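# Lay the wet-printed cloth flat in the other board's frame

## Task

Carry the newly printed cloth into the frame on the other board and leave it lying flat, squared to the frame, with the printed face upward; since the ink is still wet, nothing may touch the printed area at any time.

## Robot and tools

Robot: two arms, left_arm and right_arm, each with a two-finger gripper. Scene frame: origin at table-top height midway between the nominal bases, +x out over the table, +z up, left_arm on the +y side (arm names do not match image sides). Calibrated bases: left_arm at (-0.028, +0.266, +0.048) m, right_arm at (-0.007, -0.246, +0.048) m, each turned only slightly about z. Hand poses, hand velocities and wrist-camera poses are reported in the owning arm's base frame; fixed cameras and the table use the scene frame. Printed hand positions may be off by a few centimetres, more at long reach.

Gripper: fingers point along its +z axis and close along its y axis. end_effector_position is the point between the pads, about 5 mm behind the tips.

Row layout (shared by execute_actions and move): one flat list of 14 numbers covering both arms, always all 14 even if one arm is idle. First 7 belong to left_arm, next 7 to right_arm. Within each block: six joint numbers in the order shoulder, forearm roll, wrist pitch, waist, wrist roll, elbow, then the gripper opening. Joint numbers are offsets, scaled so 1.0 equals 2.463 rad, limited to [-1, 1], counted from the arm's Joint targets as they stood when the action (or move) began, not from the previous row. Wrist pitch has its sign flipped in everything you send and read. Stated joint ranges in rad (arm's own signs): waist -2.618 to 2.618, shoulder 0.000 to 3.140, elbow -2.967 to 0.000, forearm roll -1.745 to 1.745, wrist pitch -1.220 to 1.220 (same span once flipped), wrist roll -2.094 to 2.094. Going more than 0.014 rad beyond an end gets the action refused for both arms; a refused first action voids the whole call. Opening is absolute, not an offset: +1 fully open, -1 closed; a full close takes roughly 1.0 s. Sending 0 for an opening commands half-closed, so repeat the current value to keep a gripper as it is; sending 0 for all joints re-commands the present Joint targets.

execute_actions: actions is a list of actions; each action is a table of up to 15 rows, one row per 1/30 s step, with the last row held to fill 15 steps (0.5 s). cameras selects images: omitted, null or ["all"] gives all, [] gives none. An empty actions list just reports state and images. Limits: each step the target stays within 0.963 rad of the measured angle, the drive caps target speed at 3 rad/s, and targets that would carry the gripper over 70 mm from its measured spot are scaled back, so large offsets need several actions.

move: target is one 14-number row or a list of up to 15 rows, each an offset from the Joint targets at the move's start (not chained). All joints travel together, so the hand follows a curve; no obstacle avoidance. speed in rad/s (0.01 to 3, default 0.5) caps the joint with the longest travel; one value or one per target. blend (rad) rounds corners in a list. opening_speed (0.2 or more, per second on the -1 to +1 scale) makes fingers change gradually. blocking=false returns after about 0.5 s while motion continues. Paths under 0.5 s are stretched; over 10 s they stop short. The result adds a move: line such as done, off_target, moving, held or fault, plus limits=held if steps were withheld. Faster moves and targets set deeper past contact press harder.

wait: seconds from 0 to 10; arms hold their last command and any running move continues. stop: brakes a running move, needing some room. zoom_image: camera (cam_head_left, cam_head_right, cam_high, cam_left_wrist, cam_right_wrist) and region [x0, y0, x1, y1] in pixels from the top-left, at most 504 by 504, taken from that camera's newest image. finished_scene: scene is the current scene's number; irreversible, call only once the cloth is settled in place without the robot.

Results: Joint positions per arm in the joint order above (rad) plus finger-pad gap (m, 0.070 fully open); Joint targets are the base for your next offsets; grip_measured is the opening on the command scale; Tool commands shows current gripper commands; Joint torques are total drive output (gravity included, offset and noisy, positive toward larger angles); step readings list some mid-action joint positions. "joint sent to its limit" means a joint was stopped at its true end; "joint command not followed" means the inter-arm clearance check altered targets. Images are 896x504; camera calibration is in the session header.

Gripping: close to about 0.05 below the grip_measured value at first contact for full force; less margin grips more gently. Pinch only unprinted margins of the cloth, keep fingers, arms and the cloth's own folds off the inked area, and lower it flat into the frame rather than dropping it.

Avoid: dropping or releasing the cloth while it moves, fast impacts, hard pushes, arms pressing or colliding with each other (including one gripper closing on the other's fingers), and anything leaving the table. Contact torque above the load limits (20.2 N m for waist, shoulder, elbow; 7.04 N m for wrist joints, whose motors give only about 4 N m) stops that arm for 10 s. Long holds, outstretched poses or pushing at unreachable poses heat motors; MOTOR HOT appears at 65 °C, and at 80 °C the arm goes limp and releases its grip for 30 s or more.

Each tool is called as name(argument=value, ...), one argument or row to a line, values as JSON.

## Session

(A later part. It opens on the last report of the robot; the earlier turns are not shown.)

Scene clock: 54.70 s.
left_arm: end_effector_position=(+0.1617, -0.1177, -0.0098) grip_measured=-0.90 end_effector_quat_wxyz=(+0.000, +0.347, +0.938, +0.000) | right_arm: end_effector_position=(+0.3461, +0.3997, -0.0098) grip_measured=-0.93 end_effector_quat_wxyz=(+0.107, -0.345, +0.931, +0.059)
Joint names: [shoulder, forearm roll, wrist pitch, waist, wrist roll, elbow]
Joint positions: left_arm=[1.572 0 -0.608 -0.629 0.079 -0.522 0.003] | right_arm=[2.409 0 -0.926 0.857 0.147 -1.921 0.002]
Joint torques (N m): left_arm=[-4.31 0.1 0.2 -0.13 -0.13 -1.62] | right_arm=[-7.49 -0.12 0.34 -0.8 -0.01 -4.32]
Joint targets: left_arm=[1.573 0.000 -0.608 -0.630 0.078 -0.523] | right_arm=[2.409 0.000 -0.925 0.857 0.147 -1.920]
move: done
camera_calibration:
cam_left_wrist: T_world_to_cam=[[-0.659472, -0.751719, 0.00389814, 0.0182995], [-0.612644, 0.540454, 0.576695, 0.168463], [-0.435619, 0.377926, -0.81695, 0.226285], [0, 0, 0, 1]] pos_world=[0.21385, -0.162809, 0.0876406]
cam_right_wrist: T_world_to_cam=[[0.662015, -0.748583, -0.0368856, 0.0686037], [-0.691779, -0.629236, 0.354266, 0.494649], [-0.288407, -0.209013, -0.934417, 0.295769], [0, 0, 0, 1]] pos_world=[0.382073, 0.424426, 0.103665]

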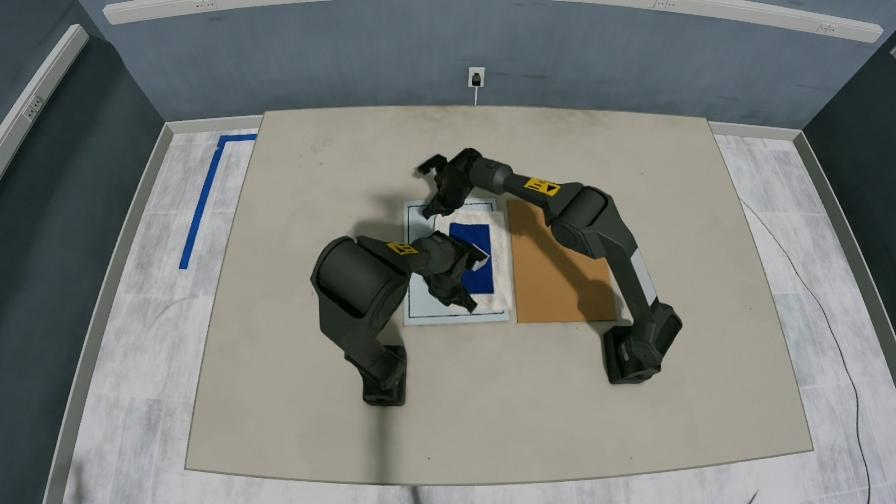

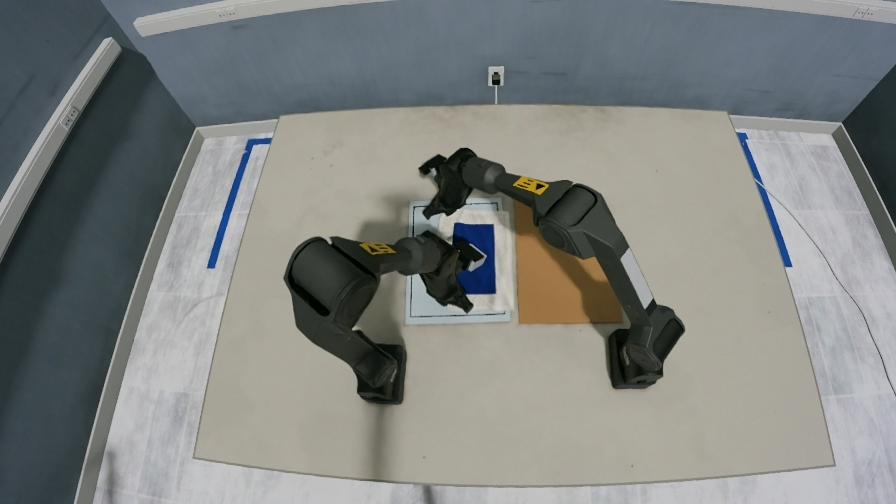

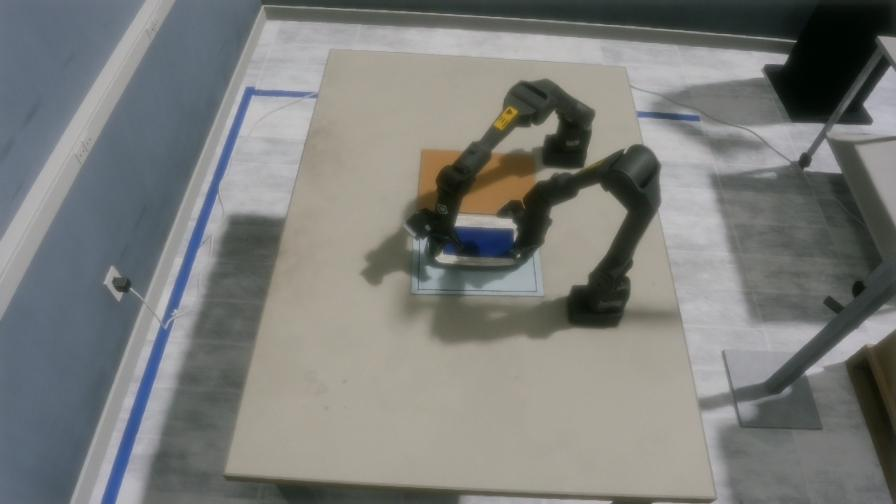

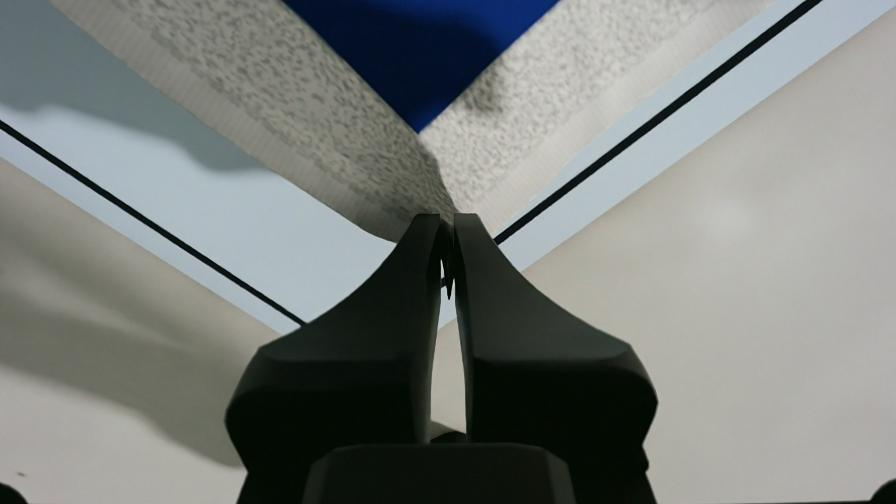

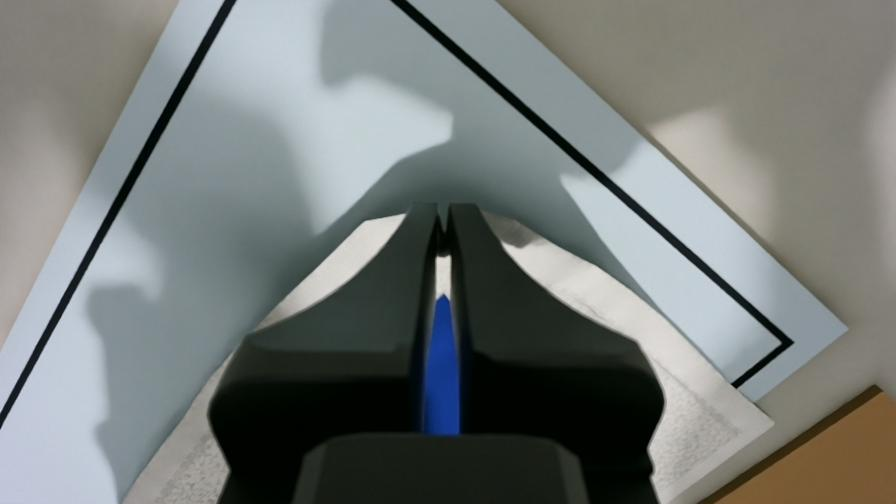

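move(
  target=[0.0236,0,0.0469,0.0302,0.0279,0.0233,-1,0.0281,0,0.0110,0.0063,0.0034,-0.0242,-1],
  speed=0.08,
  cameras=["cam_head_left","cam_left_wrist","cam_right_wrist"],
)

zoom_image(
  camera="cam_head_left",
  region=[390, 180, 530, 335],
)

Scene clock: 64.73 s.
left_arm: end_effector_position=(+0.1643, -0.1020, -0.0298) grip_measured=-0.90 end_effector_quat_wxyz=(+0.000, +0.344, +0.939, +0.000) | right_arm: end_effector_position=(+0.3486, +0.4149, -0.0281) grip_measured=-0.93 end_effector_quat_wxyz=(+0.113, -0.348, +0.929, +0.064)
Joint names: [shoulder, forearm roll, wrist pitch, waist, wrist roll, elbow]
Joint positions: left_arm=[1.631 0 -0.492 -0.555 0.147 -0.465 0.003] | right_arm=[2.478 0 -0.898 0.872 0.155 -1.979 0.002]
Joint torques (N m): left_arm=[-3.52 -0.03 0.03 0.56 -0.02 -1.02] | right_arm=[-7.67 -0.12 0.34 0.14 0.08 -4.64]
Joint targets: left_arm=[1.631 0.000 -0.493 -0.556 0.147 -0.465] | right_arm=[2.478 0.000 -0.898 0.872 0.155 -1.979]
move: done
camera_calibration:
cam_left_wrist: T_world_to_cam=[[-0.655167, -0.755475, 0.00385817, 0.0307622], [-0.616115, 0.537252, 0.575988, 0.173393], [-0.437217, 0.374991, -0.817449, 0.205065], [0, 0, 0, 1]] pos_world=[0.216643, -0.146813, 0.0676394]
cam_right_wrist: T_world_to_cam=[[0.667494, -0.743471, -0.0412649, 0.073533], [-0.690629, -0.638865, 0.338944, 0.515672], [-0.278358, -0.197745, -0.939901, 0.274192], [0, 0, 0, 1]] pos_world=[0.383379, 0.438335, 0.0859639]
Images, in order (width x height): cam_head_left 896x504, cam_left_wrist 896x504, cam_right_wrist 896x504.

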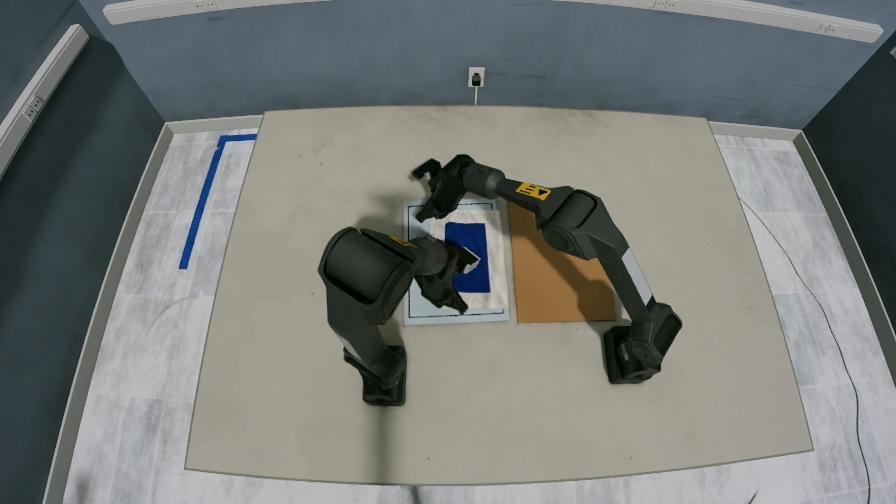

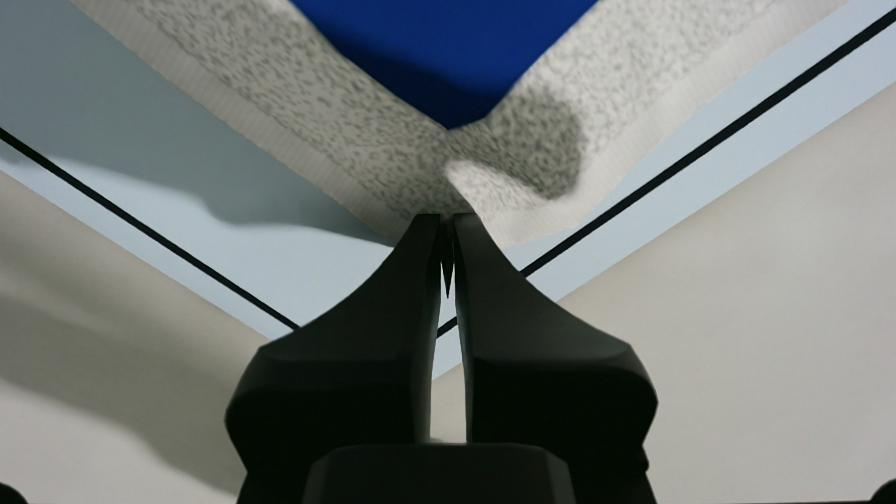

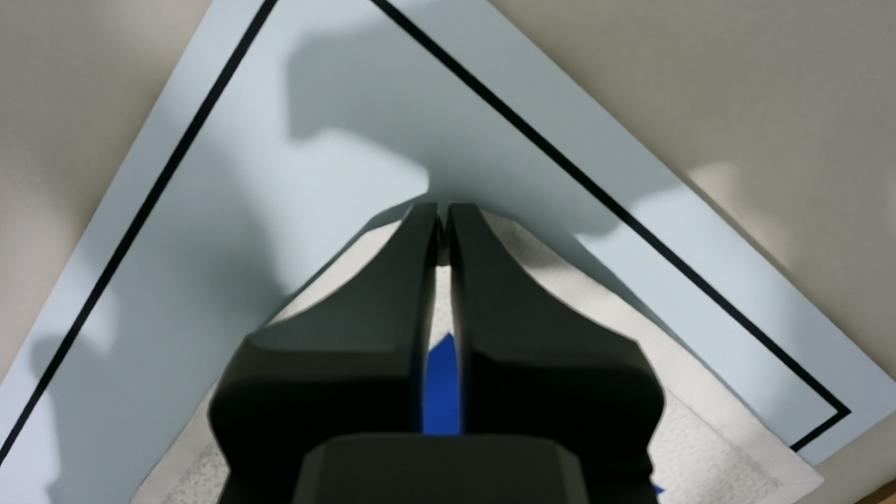

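Scaled by 3.252.

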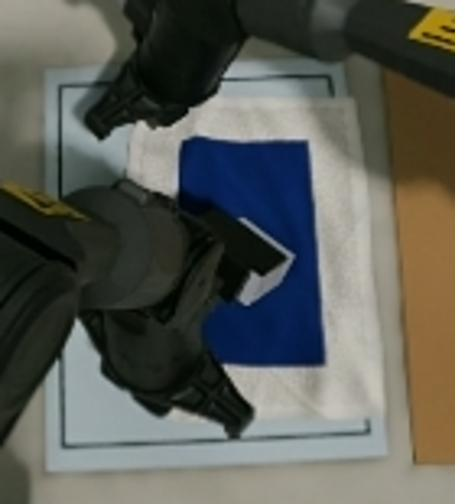

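move(
  target=[-0.0096,0,0.0039,0.0585,0.0537,0.0131,-1,0.0371,0,-0.0164,0.0117,0.0079,-0.0715,-1],
  speed=0.07,
  cameras=["cam_head_left","cam_left_wrist","cam_right_wrist"],
)

zoom_image(
  camera="cam_head_left",
  region=[390, 180, 530, 335],
)

Scene clock: 72.50 s.
left_arm: end_effector_position=(+0.1694, -0.0739, -0.0299) grip_measured=-0.90 end_effector_quat_wxyz=(+0.000, +0.339, +0.941, +0.000) | right_arm: end_effector_position=(+0.3539, +0.4465, -0.0276) grip_measured=-0.93 end_effector_quat_wxyz=(+0.131, -0.351, +0.924, +0.078)
Joint names: [shoulder, forearm roll, wrist pitch, waist, wrist roll, elbow]
Joint positions: left_arm=[1.608 0 -0.484 -0.411 0.28 -0.433 0.003] | right_arm=[2.569 0 -0.938 0.901 0.174 -2.156 0.002]
Joint torques (N m): left_arm=[-4.57 0.14 0.22 0.51 -0.04 -0.83] | right_arm=[-7.71 -0.07 0.17 0.01 0.06 -4.51]
Joint targets: left_arm=[1.607 0.000 -0.483 -0.411 0.279 -0.433] | right_arm=[2.569 0.000 -0.938 0.901 0.175 -2.155]
move: done
camera_calibration:
cam_left_wrist: T_world_to_cam=[[-0.646227, -0.763134, 0.00404765, 0.0532573], [-0.621909, 0.529696, 0.57676, 0.161877], [-0.442289, 0.370201, -0.816904, 0.197233], [0, 0, 0, 1]] pos_world=[0.222323, -0.118119, 0.0675406]
cam_right_wrist: T_world_to_cam=[[0.676416, -0.734588, -0.0532986, 0.0861561], [-0.691692, -0.658442, 0.296675, 0.547222], [-0.253028, -0.163809, -0.95349, 0.257912], [0, 0, 0, 1]] pos_world=[0.385491, 0.465852, 0.0881618]
Images, in order (width x height): cam_head_left 896x504, cam_left_wrist 896x504, cam_right_wrist 896x504.

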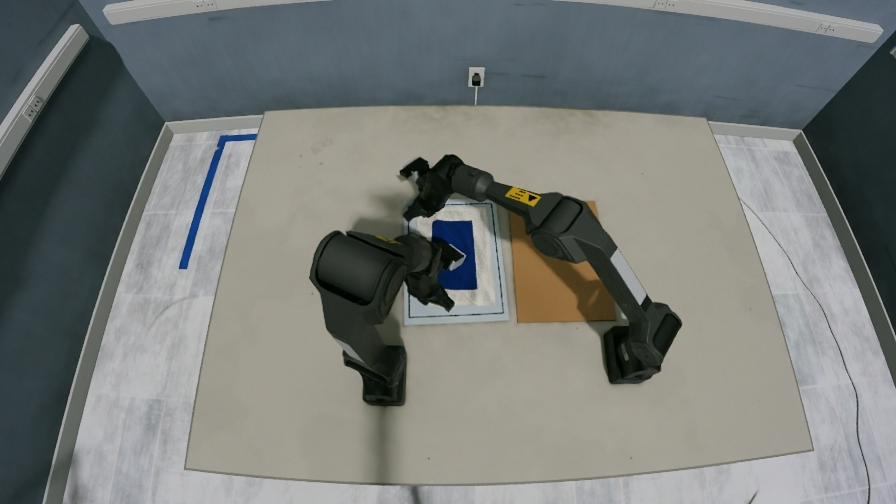

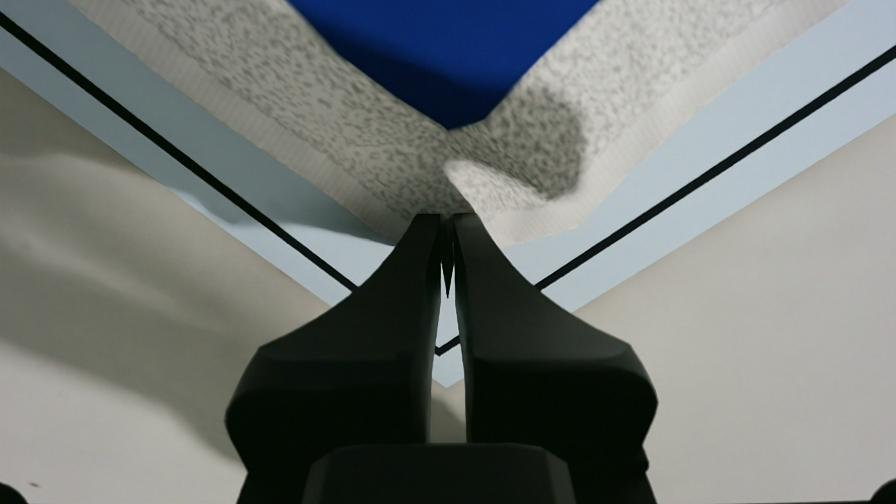

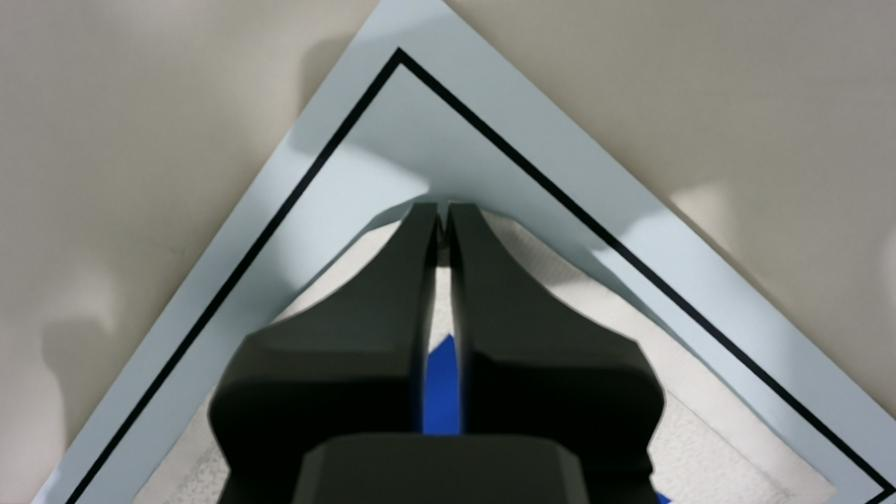

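Scaled by 3.252.

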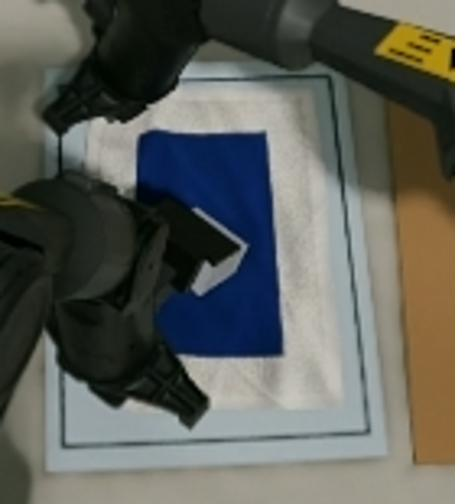

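move(
  target=[0.0055,0,0.0072,0,0,0.0017,-1,0.0017,0,0.0032,0,0,0.0015,-1],
  speed=0.03,
  cameras=[],
)

move(
  target=[0,0,0,0,0,0,-0.3,0,0,0,0,0,0,-0.3],
  speed=0.05,
  opening_speed=0.3,
  cameras=["cam_left_wrist","cam_right_wrist","cam_head_left"],
)

zoom_image(
  camera="cam_head_left",
  region=[390, 180, 530, 335],
)

Scene clock: 75.80 s.
left_arm: end_effector_position=(+0.1697, -0.0740, -0.0327) grip_measured=-0.90 end_effector_quat_wxyz=(+0.000, +0.339, +0.941, +0.000) | right_arm: end_effector_position=(+0.3539, +0.4465, -0.0299) grip_measured=-0.93 end_effector_quat_wxyz=(+0.131, -0.351, +0.924, +0.078)
Joint names: [shoulder, forearm roll, wrist pitch, waist, wrist roll, elbow]
Joint positions: left_arm=[1.621 0 -0.466 -0.411 0.28 -0.429 0.003] | right_arm=[2.572 0 -0.931 0.901 0.174 -2.152 0.002]
Joint torques (N m): left_arm=[-3.15 0 0.15 -0.86 -0.12 -0.7] | right_arm=[-6.82 -0.01 0.26 -1.36 -0.08 -3.32]
Joint targets: left_arm=[1.621 0.000 -0.465 -0.411 0.279 -0.429] | right_arm=[2.573 0.000 -0.931 0.901 0.175 -2.152]
move: done
No camera images: "cameras" was empty.

Scene clock: 78.33 s.
left_arm: end_effector_position=(+0.1697, -0.0740, -0.0327) grip_measured=-0.30 end_effector_quat_wxyz=(+0.000, +0.339, +0.941, +0.000) | right_arm: end_effector_position=(+0.3536, +0.4462, -0.0307) grip_measured=-0.30 end_effector_quat_wxyz=(+0.130, -0.351, +0.924, +0.078)
Joint names: [shoulder, forearm roll, wrist pitch, waist, wrist roll, elbow]
Joint positions: left_arm=[1.621 0 -0.466 -0.411 0.28 -0.429 0.024] | right_arm=[2.573 0 -0.931 0.901 0.174 -2.151 0.024]
Joint torques (N m): left_arm=[-3.47 -0.05 0.11 -0.84 -0.1 -0.87] | right_arm=[-8.4 -0.18 0.07 -1.51 -0.08 -4.46]
Joint targets: left_arm=[1.621 0.000 -0.465 -0.411 0.279 -0.429] | right_arm=[2.573 0.000 -0.931 0.901 0.175 -2.152]
move: done
camera_calibration:
cam_left_wrist: T_world_to_cam=[[-0.646236, -0.763129, 0.00364981, 0.0533508], [-0.622675, 0.53005, 0.575607, 0.16396], [-0.441197, 0.369706, -0.817718, 0.194823], [0, 0, 0, 1]] pos_world=[0.222526, -0.11822, 0.0647389]
cam_right_wrist: T_world_to_cam=[[0.676367, -0.734654, -0.0530147, 0.0859317], [-0.691448, -0.658094, 0.298013, 0.5476], [-0.253825, -0.164909, -0.953089, 0.255588], [0, 0, 0, 1]] pos_world=[0.38539, 0.465652, 0.0849617]
Images, in order (width x height): cam_head_left 896x504, cam_left_wrist 896x504, cam_right_wrist 896x504.

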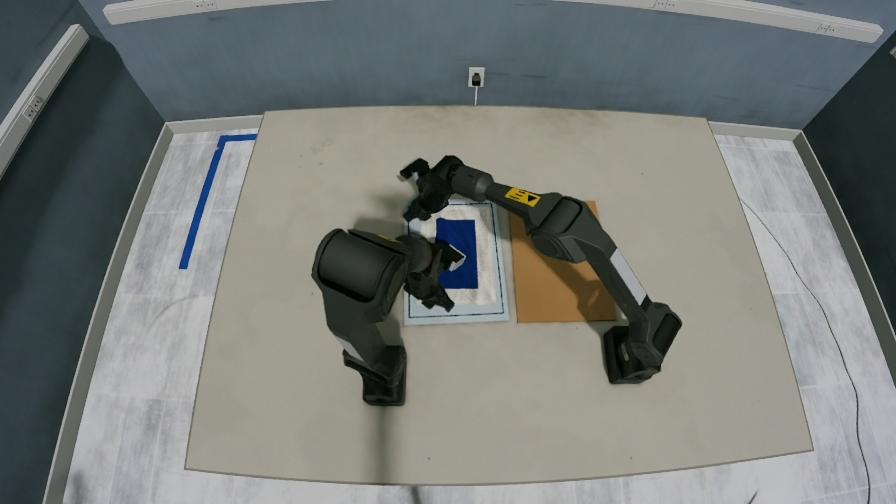

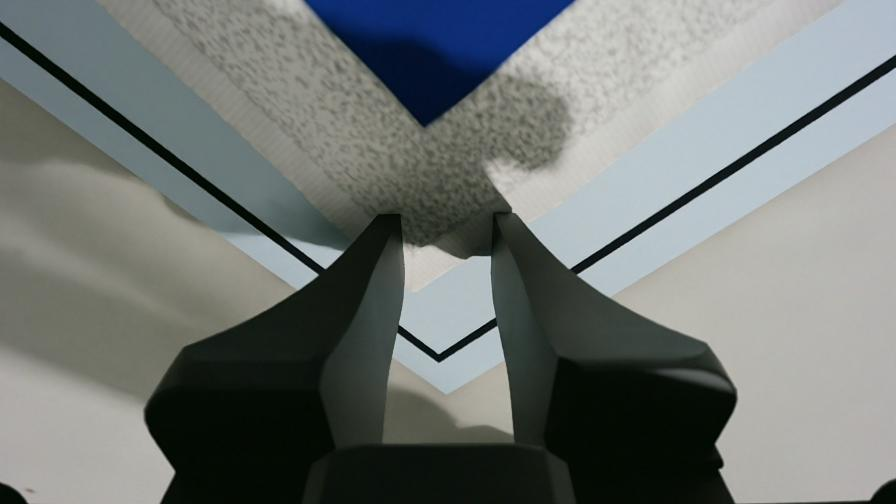

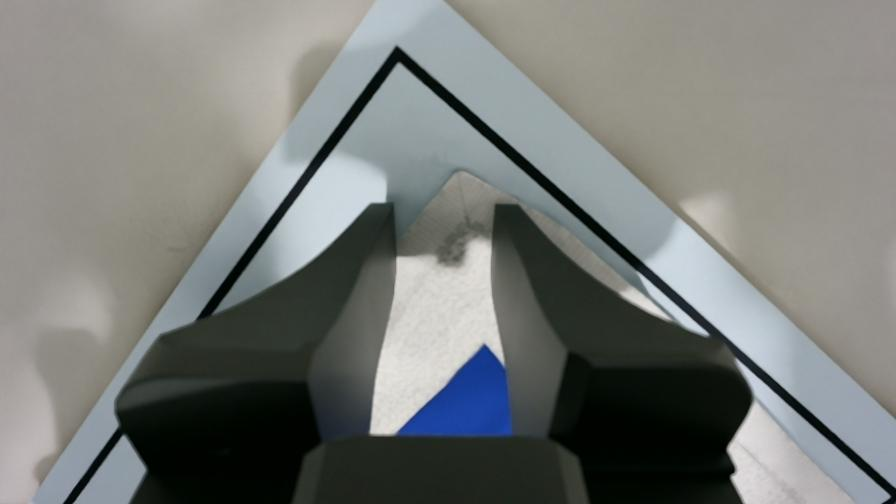

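Scaled by 3.252.

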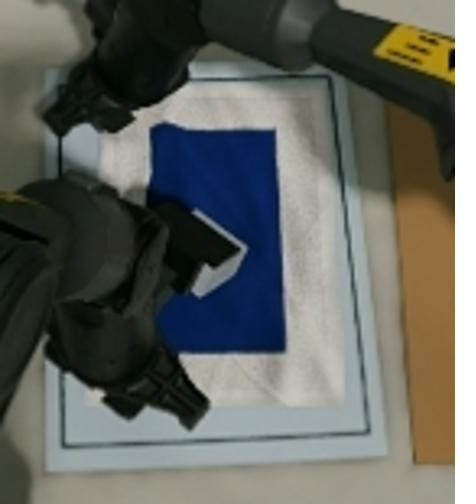

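move(
  target=[-0.0693,0,-0.1011,0,0,-0.0317,-0.3,-0.0188,0,-0.0482,0,0,-0.0296,-0.3],
  speed=0.12,
)

zoom_image(
  camera="cam_head_left",
  region=[390, 180, 530, 335],
)

Scene clock: 82.87 s.
left_arm: end_effector_position=(+0.1697, -0.0740, +0.0113) grip_measured=-0.30 end_effector_quat_wxyz=(+0.000, +0.339, +0.941, +0.000) | right_arm: end_effector_position=(+0.3537, +0.4463, +0.0106) grip_measured=-0.30 end_effector_quat_wxyz=(+0.131, -0.351, +0.924, +0.078)
Joint names: [shoulder, forearm roll, wrist pitch, waist, wrist roll, elbow]
Joint positions: left_arm=[1.45 0 -0.715 -0.411 0.28 -0.507 0.024] | right_arm=[2.527 0 -1.05 0.901 0.174 -2.225 0.024]
Joint torques (N m): left_arm=[-3.63 -0.02 0.27 -0.76 -0.08 -2.31] | right_arm=[-8.59 0.02 0.32 0.4 -0.08 -4.62]
Joint targets: left_arm=[1.450 0.000 -0.714 -0.411 0.279 -0.507] | right_arm=[2.527 0.000 -1.049 0.901 0.175 -2.225]
move: done
camera_calibration:
cam_left_wrist: T_world_to_cam=[[-0.646197, -0.76316, 0.00390314, 0.0532143], [-0.622268, 0.529846, 0.576234, 0.138511], [-0.441827, 0.369932, -0.817275, 0.230965], [0, 0, 0, 1]] pos_world=[0.222625, -0.11822, 0.10874]
cam_right_wrist: T_world_to_cam=[[0.676434, -0.734583, -0.0531435, 0.0880838], [-0.691603, -0.65835, 0.297087, 0.535559], [-0.253222, -0.164206, -0.95337, 0.294522], [0, 0, 0, 1]] pos_world=[0.385391, 0.465652, 0.126362]

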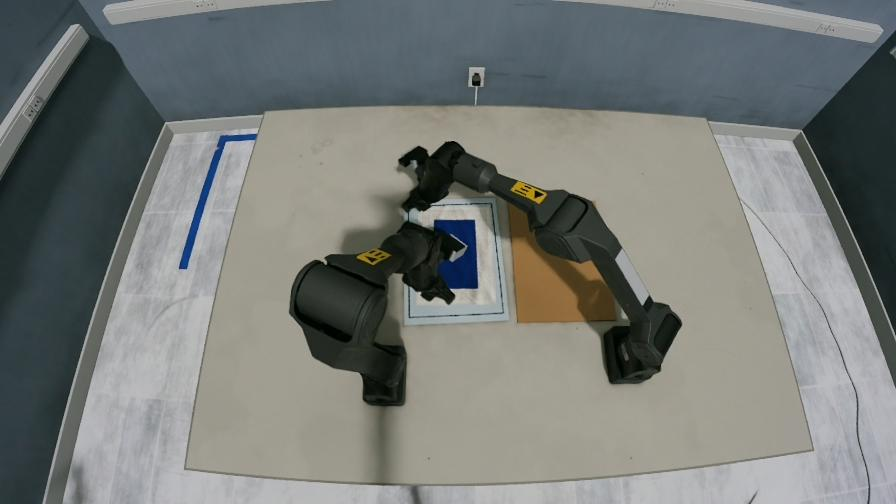

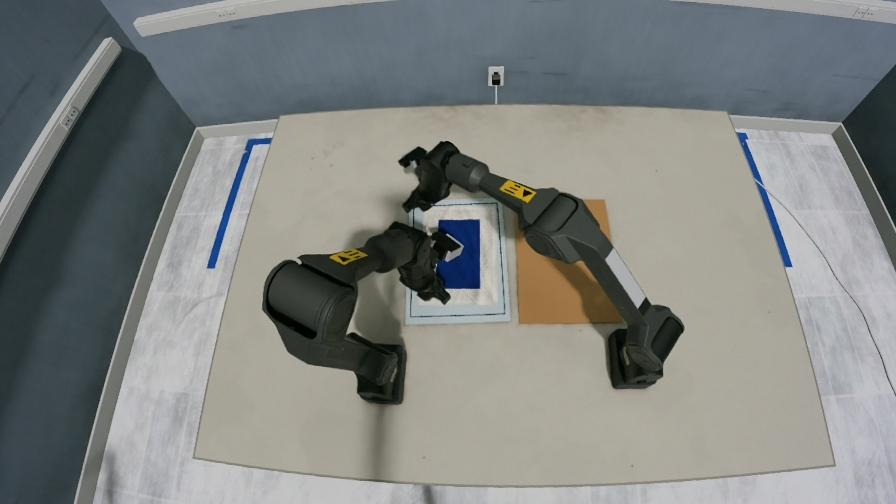

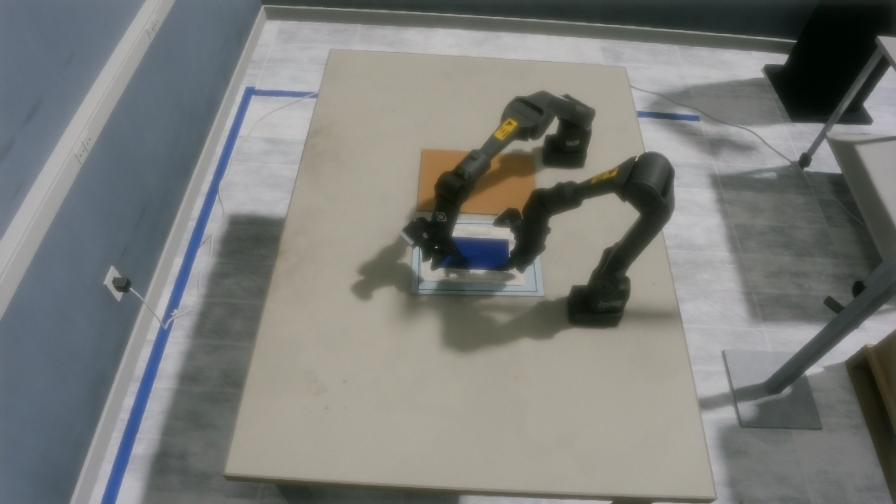

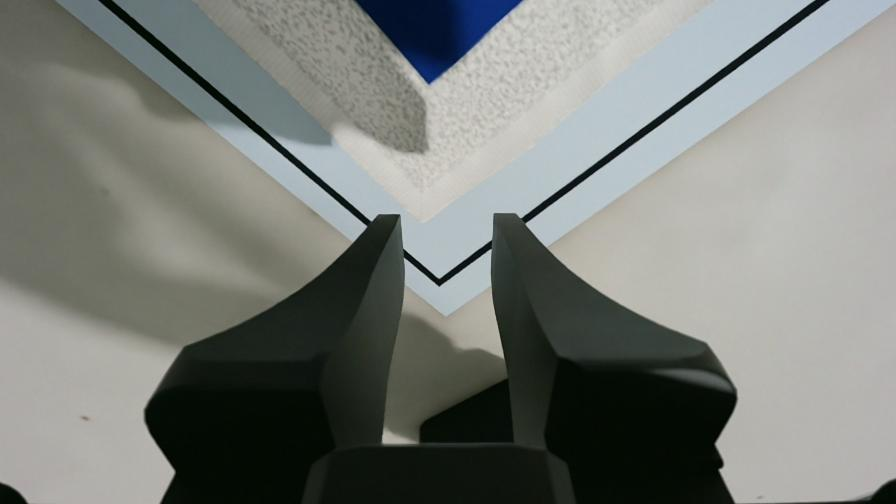

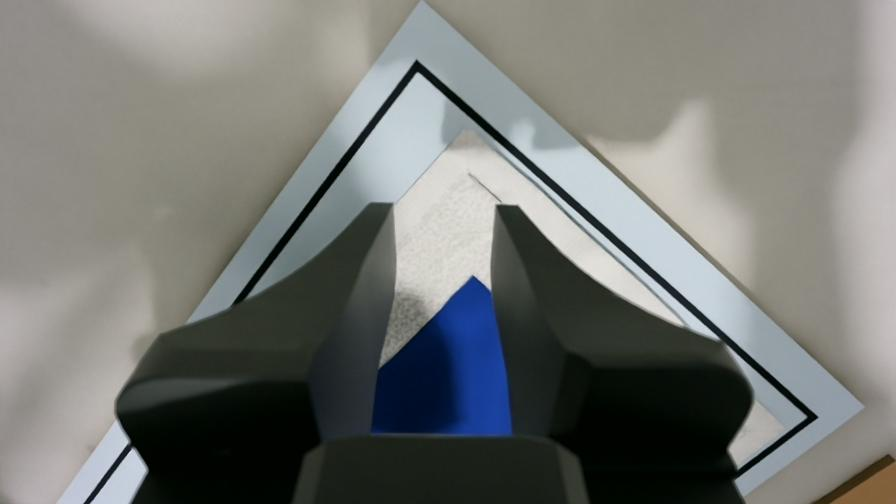

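Scaled by 3.252.

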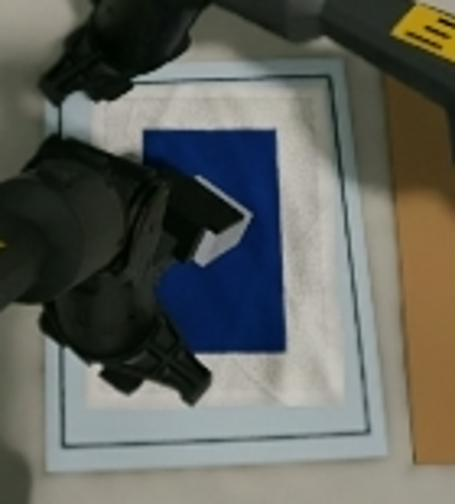

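move(
  target=[0.0604,0,0.0889,0.0175,0.0178,0.0290,-1,0.0265,0,0.0318,-0.0057,-0.0058,0.0059,-1],
  speed=0.1,
  cameras=["cam_left_wrist","cam_right_wrist"],
)

Scene clock: 95.27 s.
left_arm: end_effector_position=(+0.1722, -0.0665, -0.0280) grip_measured=-1.00 end_effector_quat_wxyz=(+0.000, +0.339, +0.941, +0.000) | right_arm: end_effector_position=(+0.3622, +0.4448, -0.0263) grip_measured=-1.00 end_effector_quat_wxyz=(+0.131, -0.351, +0.924, +0.076)
Joint names: [shoulder, forearm roll, wrist pitch, waist, wrist roll, elbow]
Joint positions: left_arm=[1.599 0 -0.494 -0.368 0.323 -0.435 0] | right_arm=[2.593 0 -0.971 0.887 0.161 -2.21 0]
Joint torques (N m): left_arm=[-3.53 0.05 0.07 0.86 0.07 -1.04] | right_arm=[-7.96 0.02 0.33 -1.07 -0.09 -4.07]
Joint targets: left_arm=[1.599 0.000 -0.495 -0.368 0.323 -0.435] | right_arm=[2.592 0.000 -0.971 0.887 0.160 -2.210]
move: done
camera_calibration:
cam_left_wrist: T_world_to_cam=[[-0.646539, -0.76287, 0.00406788, 0.0608047], [-0.62164, 0.529921, 0.576842, 0.158562], [-0.442211, 0.370422, -0.816846, 0.197287], [0, 0, 0, 1]] pos_world=[0.225124, -0.110719, 0.0694407]
cam_right_wrist: T_world_to_cam=[[0.675968, -0.735302, -0.0489646, 0.0799119], [-0.692578, -0.656584, 0.298718, 0.551048], [-0.251798, -0.168012, -0.953084, 0.26237], [0, 0, 0, 1]] pos_world=[0.393691, 0.46465, 0.0893654]
Images, in order (width x height): cam_left_wrist 896x504, cam_right_wrist 896x504.

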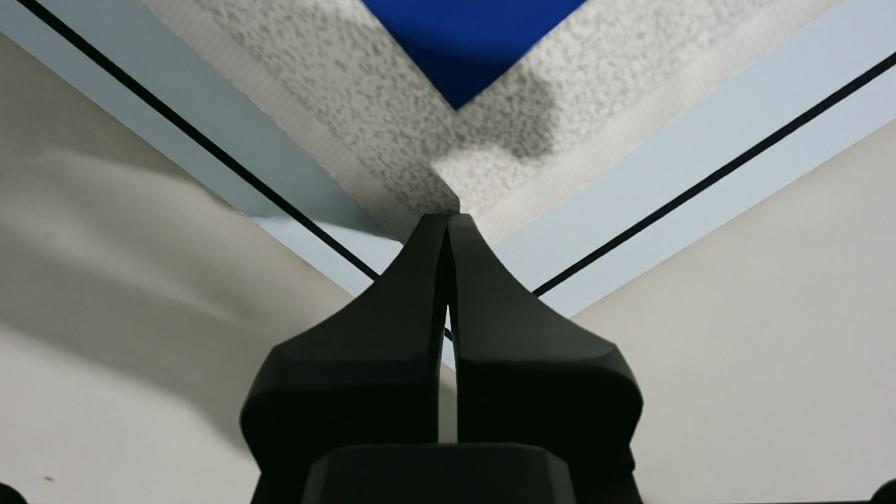

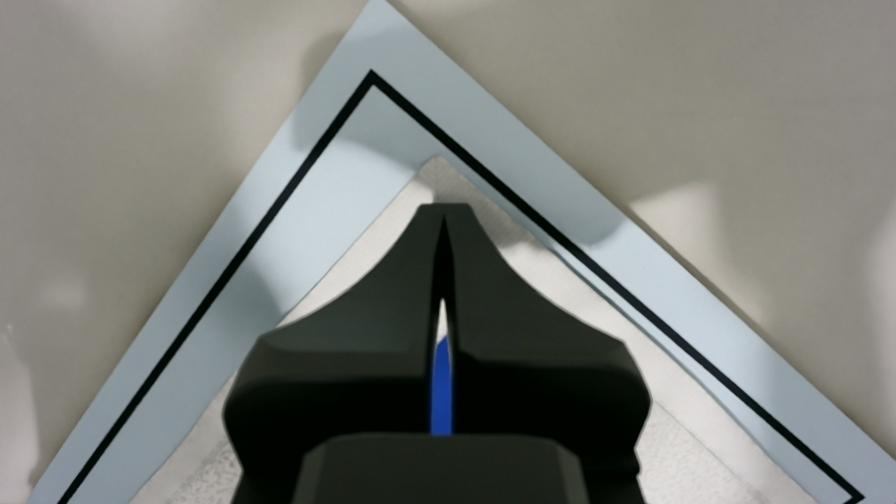

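move(
  target=[0.0125,0,0.0165,0,0,0.0039,-1,0.0042,0,0.0087,0,0,0.0045,-1],
  speed=0.03,
  cameras=[],
)

move(
  target=[-0.0124,0,0.0048,-0.0106,-0.0276,0.0172,-1,0.0014,0,-0.0015,0.0113,-0.0057,-0.0029,-1],
  speed=0.03,
  cameras=["cam_left_wrist","cam_right_wrist","cam_head_left"],
)

zoom_image(
  camera="cam_head_left",
  region=[390, 180, 530, 335],
)

Scene clock: 98.70 s.
left_arm: end_effector_position=(+0.1727, -0.0667, -0.0344) grip_measured=-1.00 end_effector_quat_wxyz=(+0.001, +0.339, +0.941, +0.000) | right_arm: end_effector_position=(+0.3627, +0.4454, -0.0323) grip_measured=-1.00 end_effector_quat_wxyz=(+0.133, -0.351, +0.924, +0.077)
Joint names: [shoulder, forearm roll, wrist pitch, waist, wrist roll, elbow]
Joint positions: left_arm=[1.628 0 -0.455 -0.368 0.323 -0.426 0] | right_arm=[2.6 0 -0.95 0.887 0.161 -2.2 0]
Joint torques (N m): left_arm=[-2.14 0.08 0.56 -0.32 -0.12 -0.37] | right_arm=[-4.25 0.03 0.46 -0.16 0.05 -1.85]
Joint targets: left_arm=[1.630 0.000 -0.455 -0.368 0.323 -0.426] | right_arm=[2.603 0.000 -0.950 0.887 0.160 -2.199]
move: done
No camera images: "cameras" was empty.

Scene clock: 101.20 s.
left_arm: end_effector_position=(+0.1604, -0.0667, -0.0348) grip_measured=-1.00 end_effector_quat_wxyz=(+0.000, +0.319, +0.948, +0.000) | right_arm: end_effector_position=(+0.3505, +0.4551, -0.0338) grip_measured=-1.00 end_effector_quat_wxyz=(+0.131, -0.370, +0.916, +0.077)
Joint names: [shoulder, forearm roll, wrist pitch, waist, wrist roll, elbow]
Joint positions: left_arm=[1.599 0 -0.443 -0.394 0.256 -0.384 0] | right_arm=[2.606 0 -0.953 0.914 0.147 -2.206 0]
Joint torques (N m): left_arm=[-2.58 0.05 -0.26 -1.09 -0.04 1.07] | right_arm=[0.11 0.95 -1.25 2.91 0 0.54]
Joint targets: left_arm=[1.599 0.000 -0.443 -0.394 0.255 -0.383] | right_arm=[2.606 0.000 -0.953 0.915 0.146 -2.206]
move: done
camera_calibration:
cam_left_wrist: T_world_to_cam=[[-0.614571, -0.788851, 0.00408595, 0.0461329], [-0.642937, 0.503881, 0.576833, 0.156933], [-0.457094, 0.351878, -0.816852, 0.187737], [0, 0, 0, 1]] pos_world=[0.215063, -0.108744, 0.0626407]
cam_right_wrist: T_world_to_cam=[[0.705317, -0.707464, -0.0449774, 0.0721162], [-0.666766, -0.683612, 0.296814, 0.555109], [-0.240732, -0.179358, -0.953876, 0.255264], [0, 0, 0, 1]] pos_world=[0.380713, 0.476282, 0.0819696]
Images, in order (width x height): cam_head_left 896x504, cam_left_wrist 896x504, cam_right_wrist 896x504.

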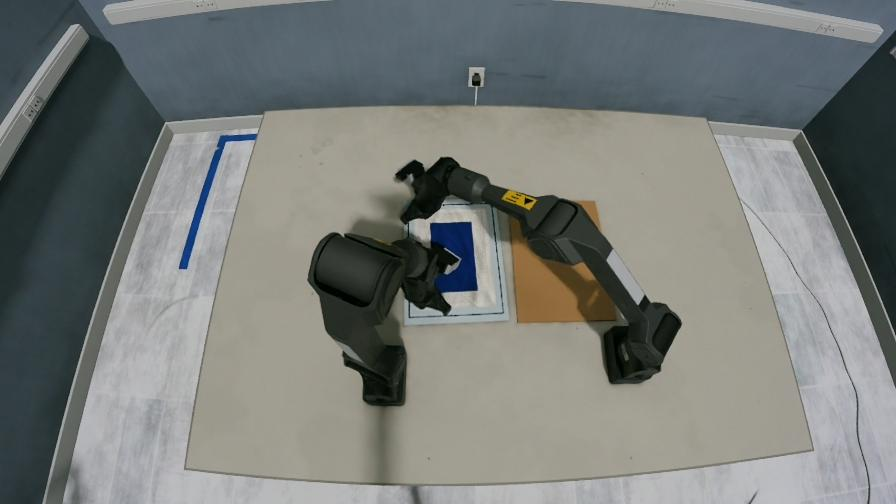

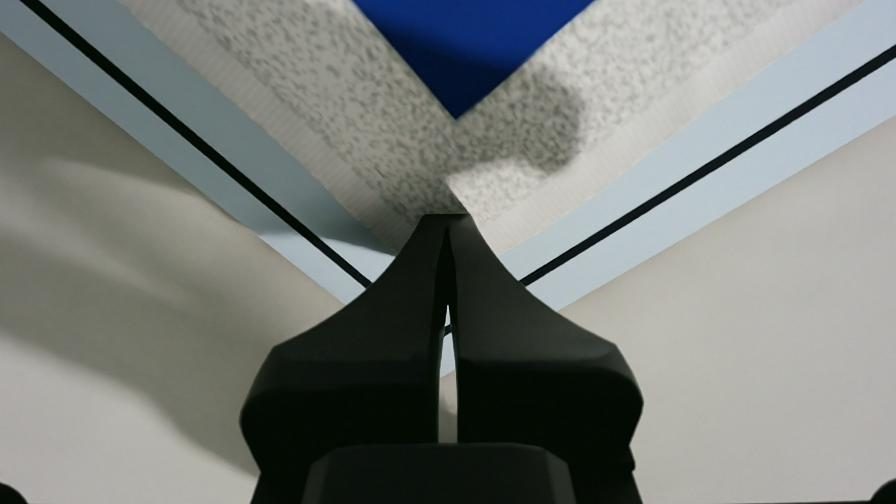

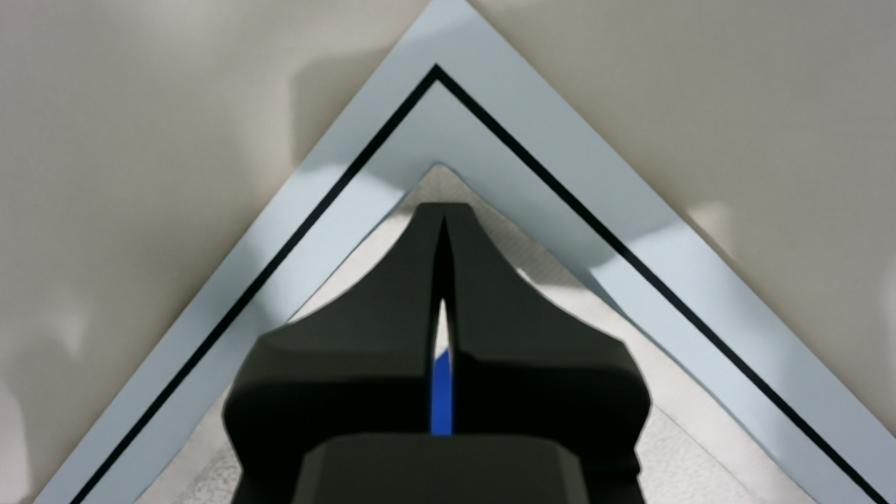

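Scaled by 3.252.

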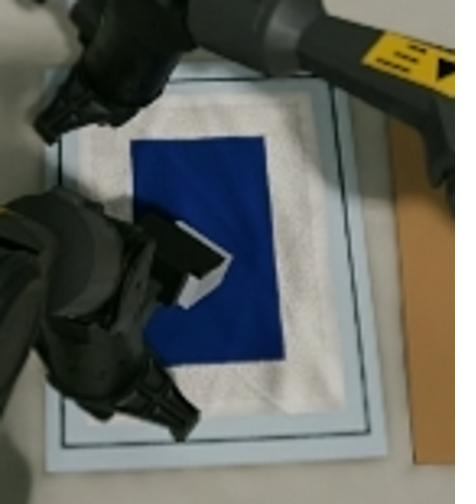

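move(
  target=[-0.0693,0,-0.1011,0,0,-0.0317,-1,-0.0182,0,-0.0527,0,0,-0.0343,-1],
  speed=0.12,
  cameras=["cam_left_wrist","cam_right_wrist","cam_head_left"],
)

zoom_image(
  camera="cam_head_left",
  region=[390, 180, 530, 335],
)

Scene clock: 104.77 s.
left_arm: end_effector_position=(+0.1611, -0.0670, +0.0071) grip_measured=-1.00 end_effector_quat_wxyz=(-0.001, +0.319, +0.948, +0.000) | right_arm: end_effector_position=(+0.3499, +0.4553, +0.0099) grip_measured=-1.00 end_effector_quat_wxyz=(+0.131, -0.370, +0.916, +0.077)
Joint names: [shoulder, forearm roll, wrist pitch, waist, wrist roll, elbow]
Joint positions: left_arm=[1.428 0 -0.693 -0.394 0.256 -0.461 0] | right_arm=[2.561 0 -1.084 0.915 0.147 -2.291 0]
Joint torques (N m): left_arm=[-3.45 0.1 0.26 -0.31 0.12 -2.25] | right_arm=[-8.7 -0.13 0.37 -1.35 0.08 -4.57]
Joint targets: left_arm=[1.428 0.000 -0.692 -0.394 0.255 -0.462] | right_arm=[2.561 0.000 -1.083 0.915 0.146 -2.291]
move: done
camera_calibration:
cam_left_wrist: T_world_to_cam=[[-0.614597, -0.78883, 0.00421855, 0.046211], [-0.64263, 0.503776, 0.577267, 0.133363], [-0.45749, 0.352075, -0.816545, 0.222427], [0, 0, 0, 1]] pos_world=[0.215862, -0.109043, 0.104441]
cam_right_wrist: T_world_to_cam=[[0.705972, -0.7068, -0.0451443, 0.0741726], [-0.665818, -0.684065, 0.297895, 0.541799], [-0.241434, -0.180247, -0.953531, 0.297547], [0, 0, 0, 1]] pos_world=[0.380213, 0.476683, 0.125669]
Images, in order (width x height): cam_head_left 896x504, cam_left_wrist 896x504, cam_right_wrist 896x504.

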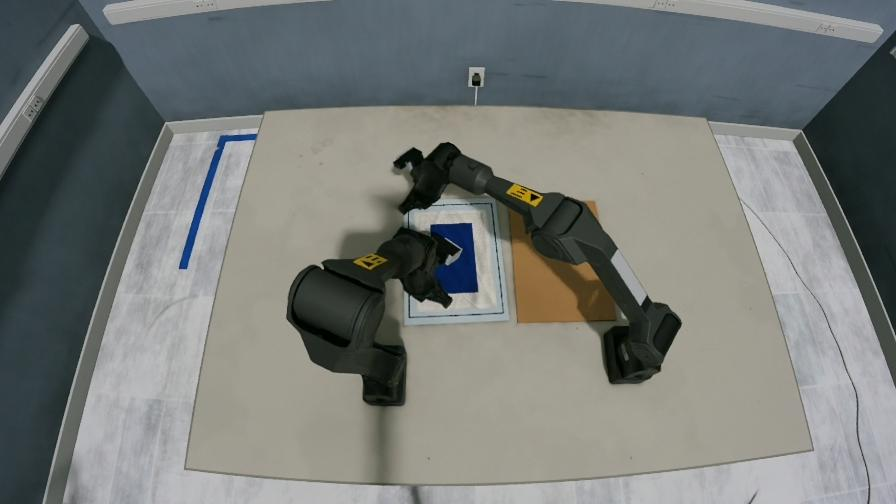

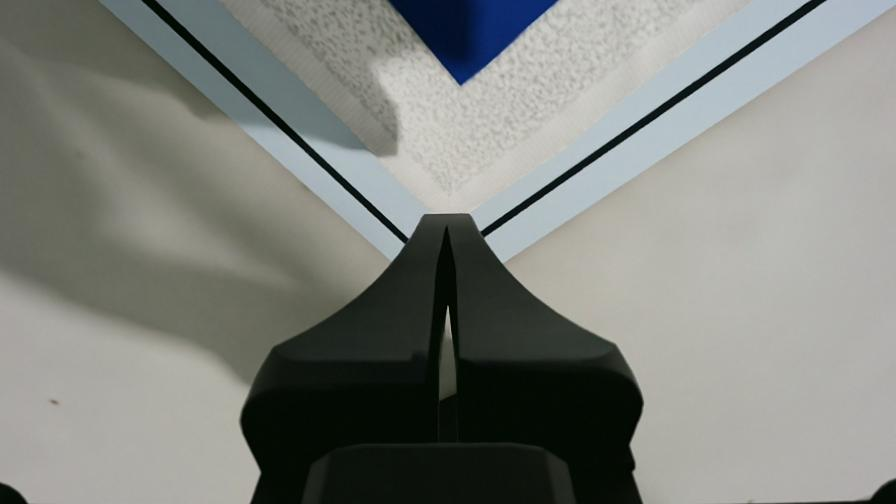

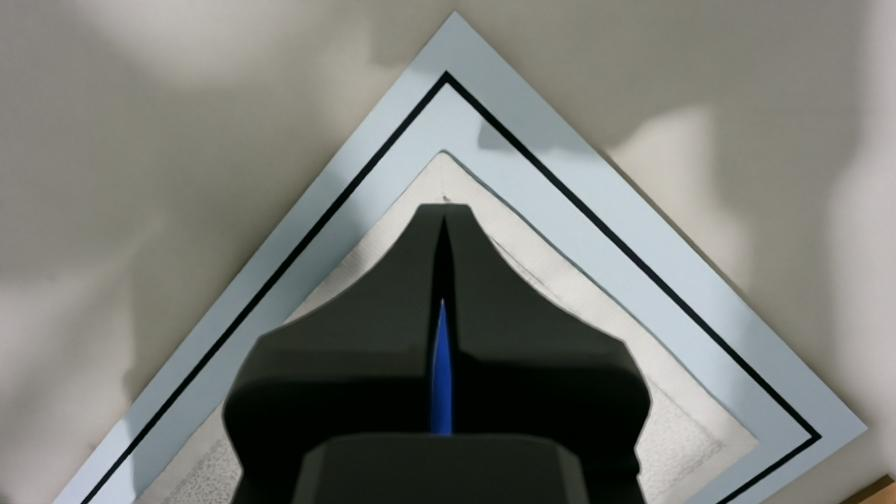

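Scaled by 3.252.

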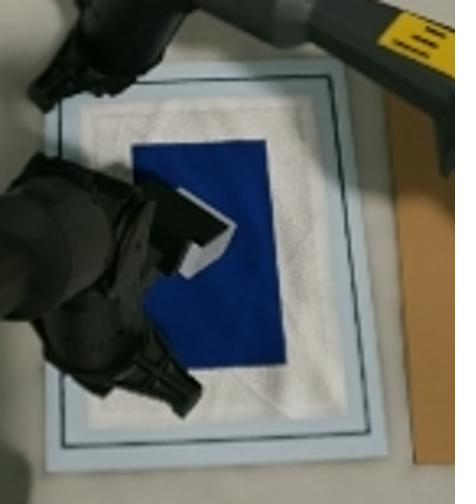

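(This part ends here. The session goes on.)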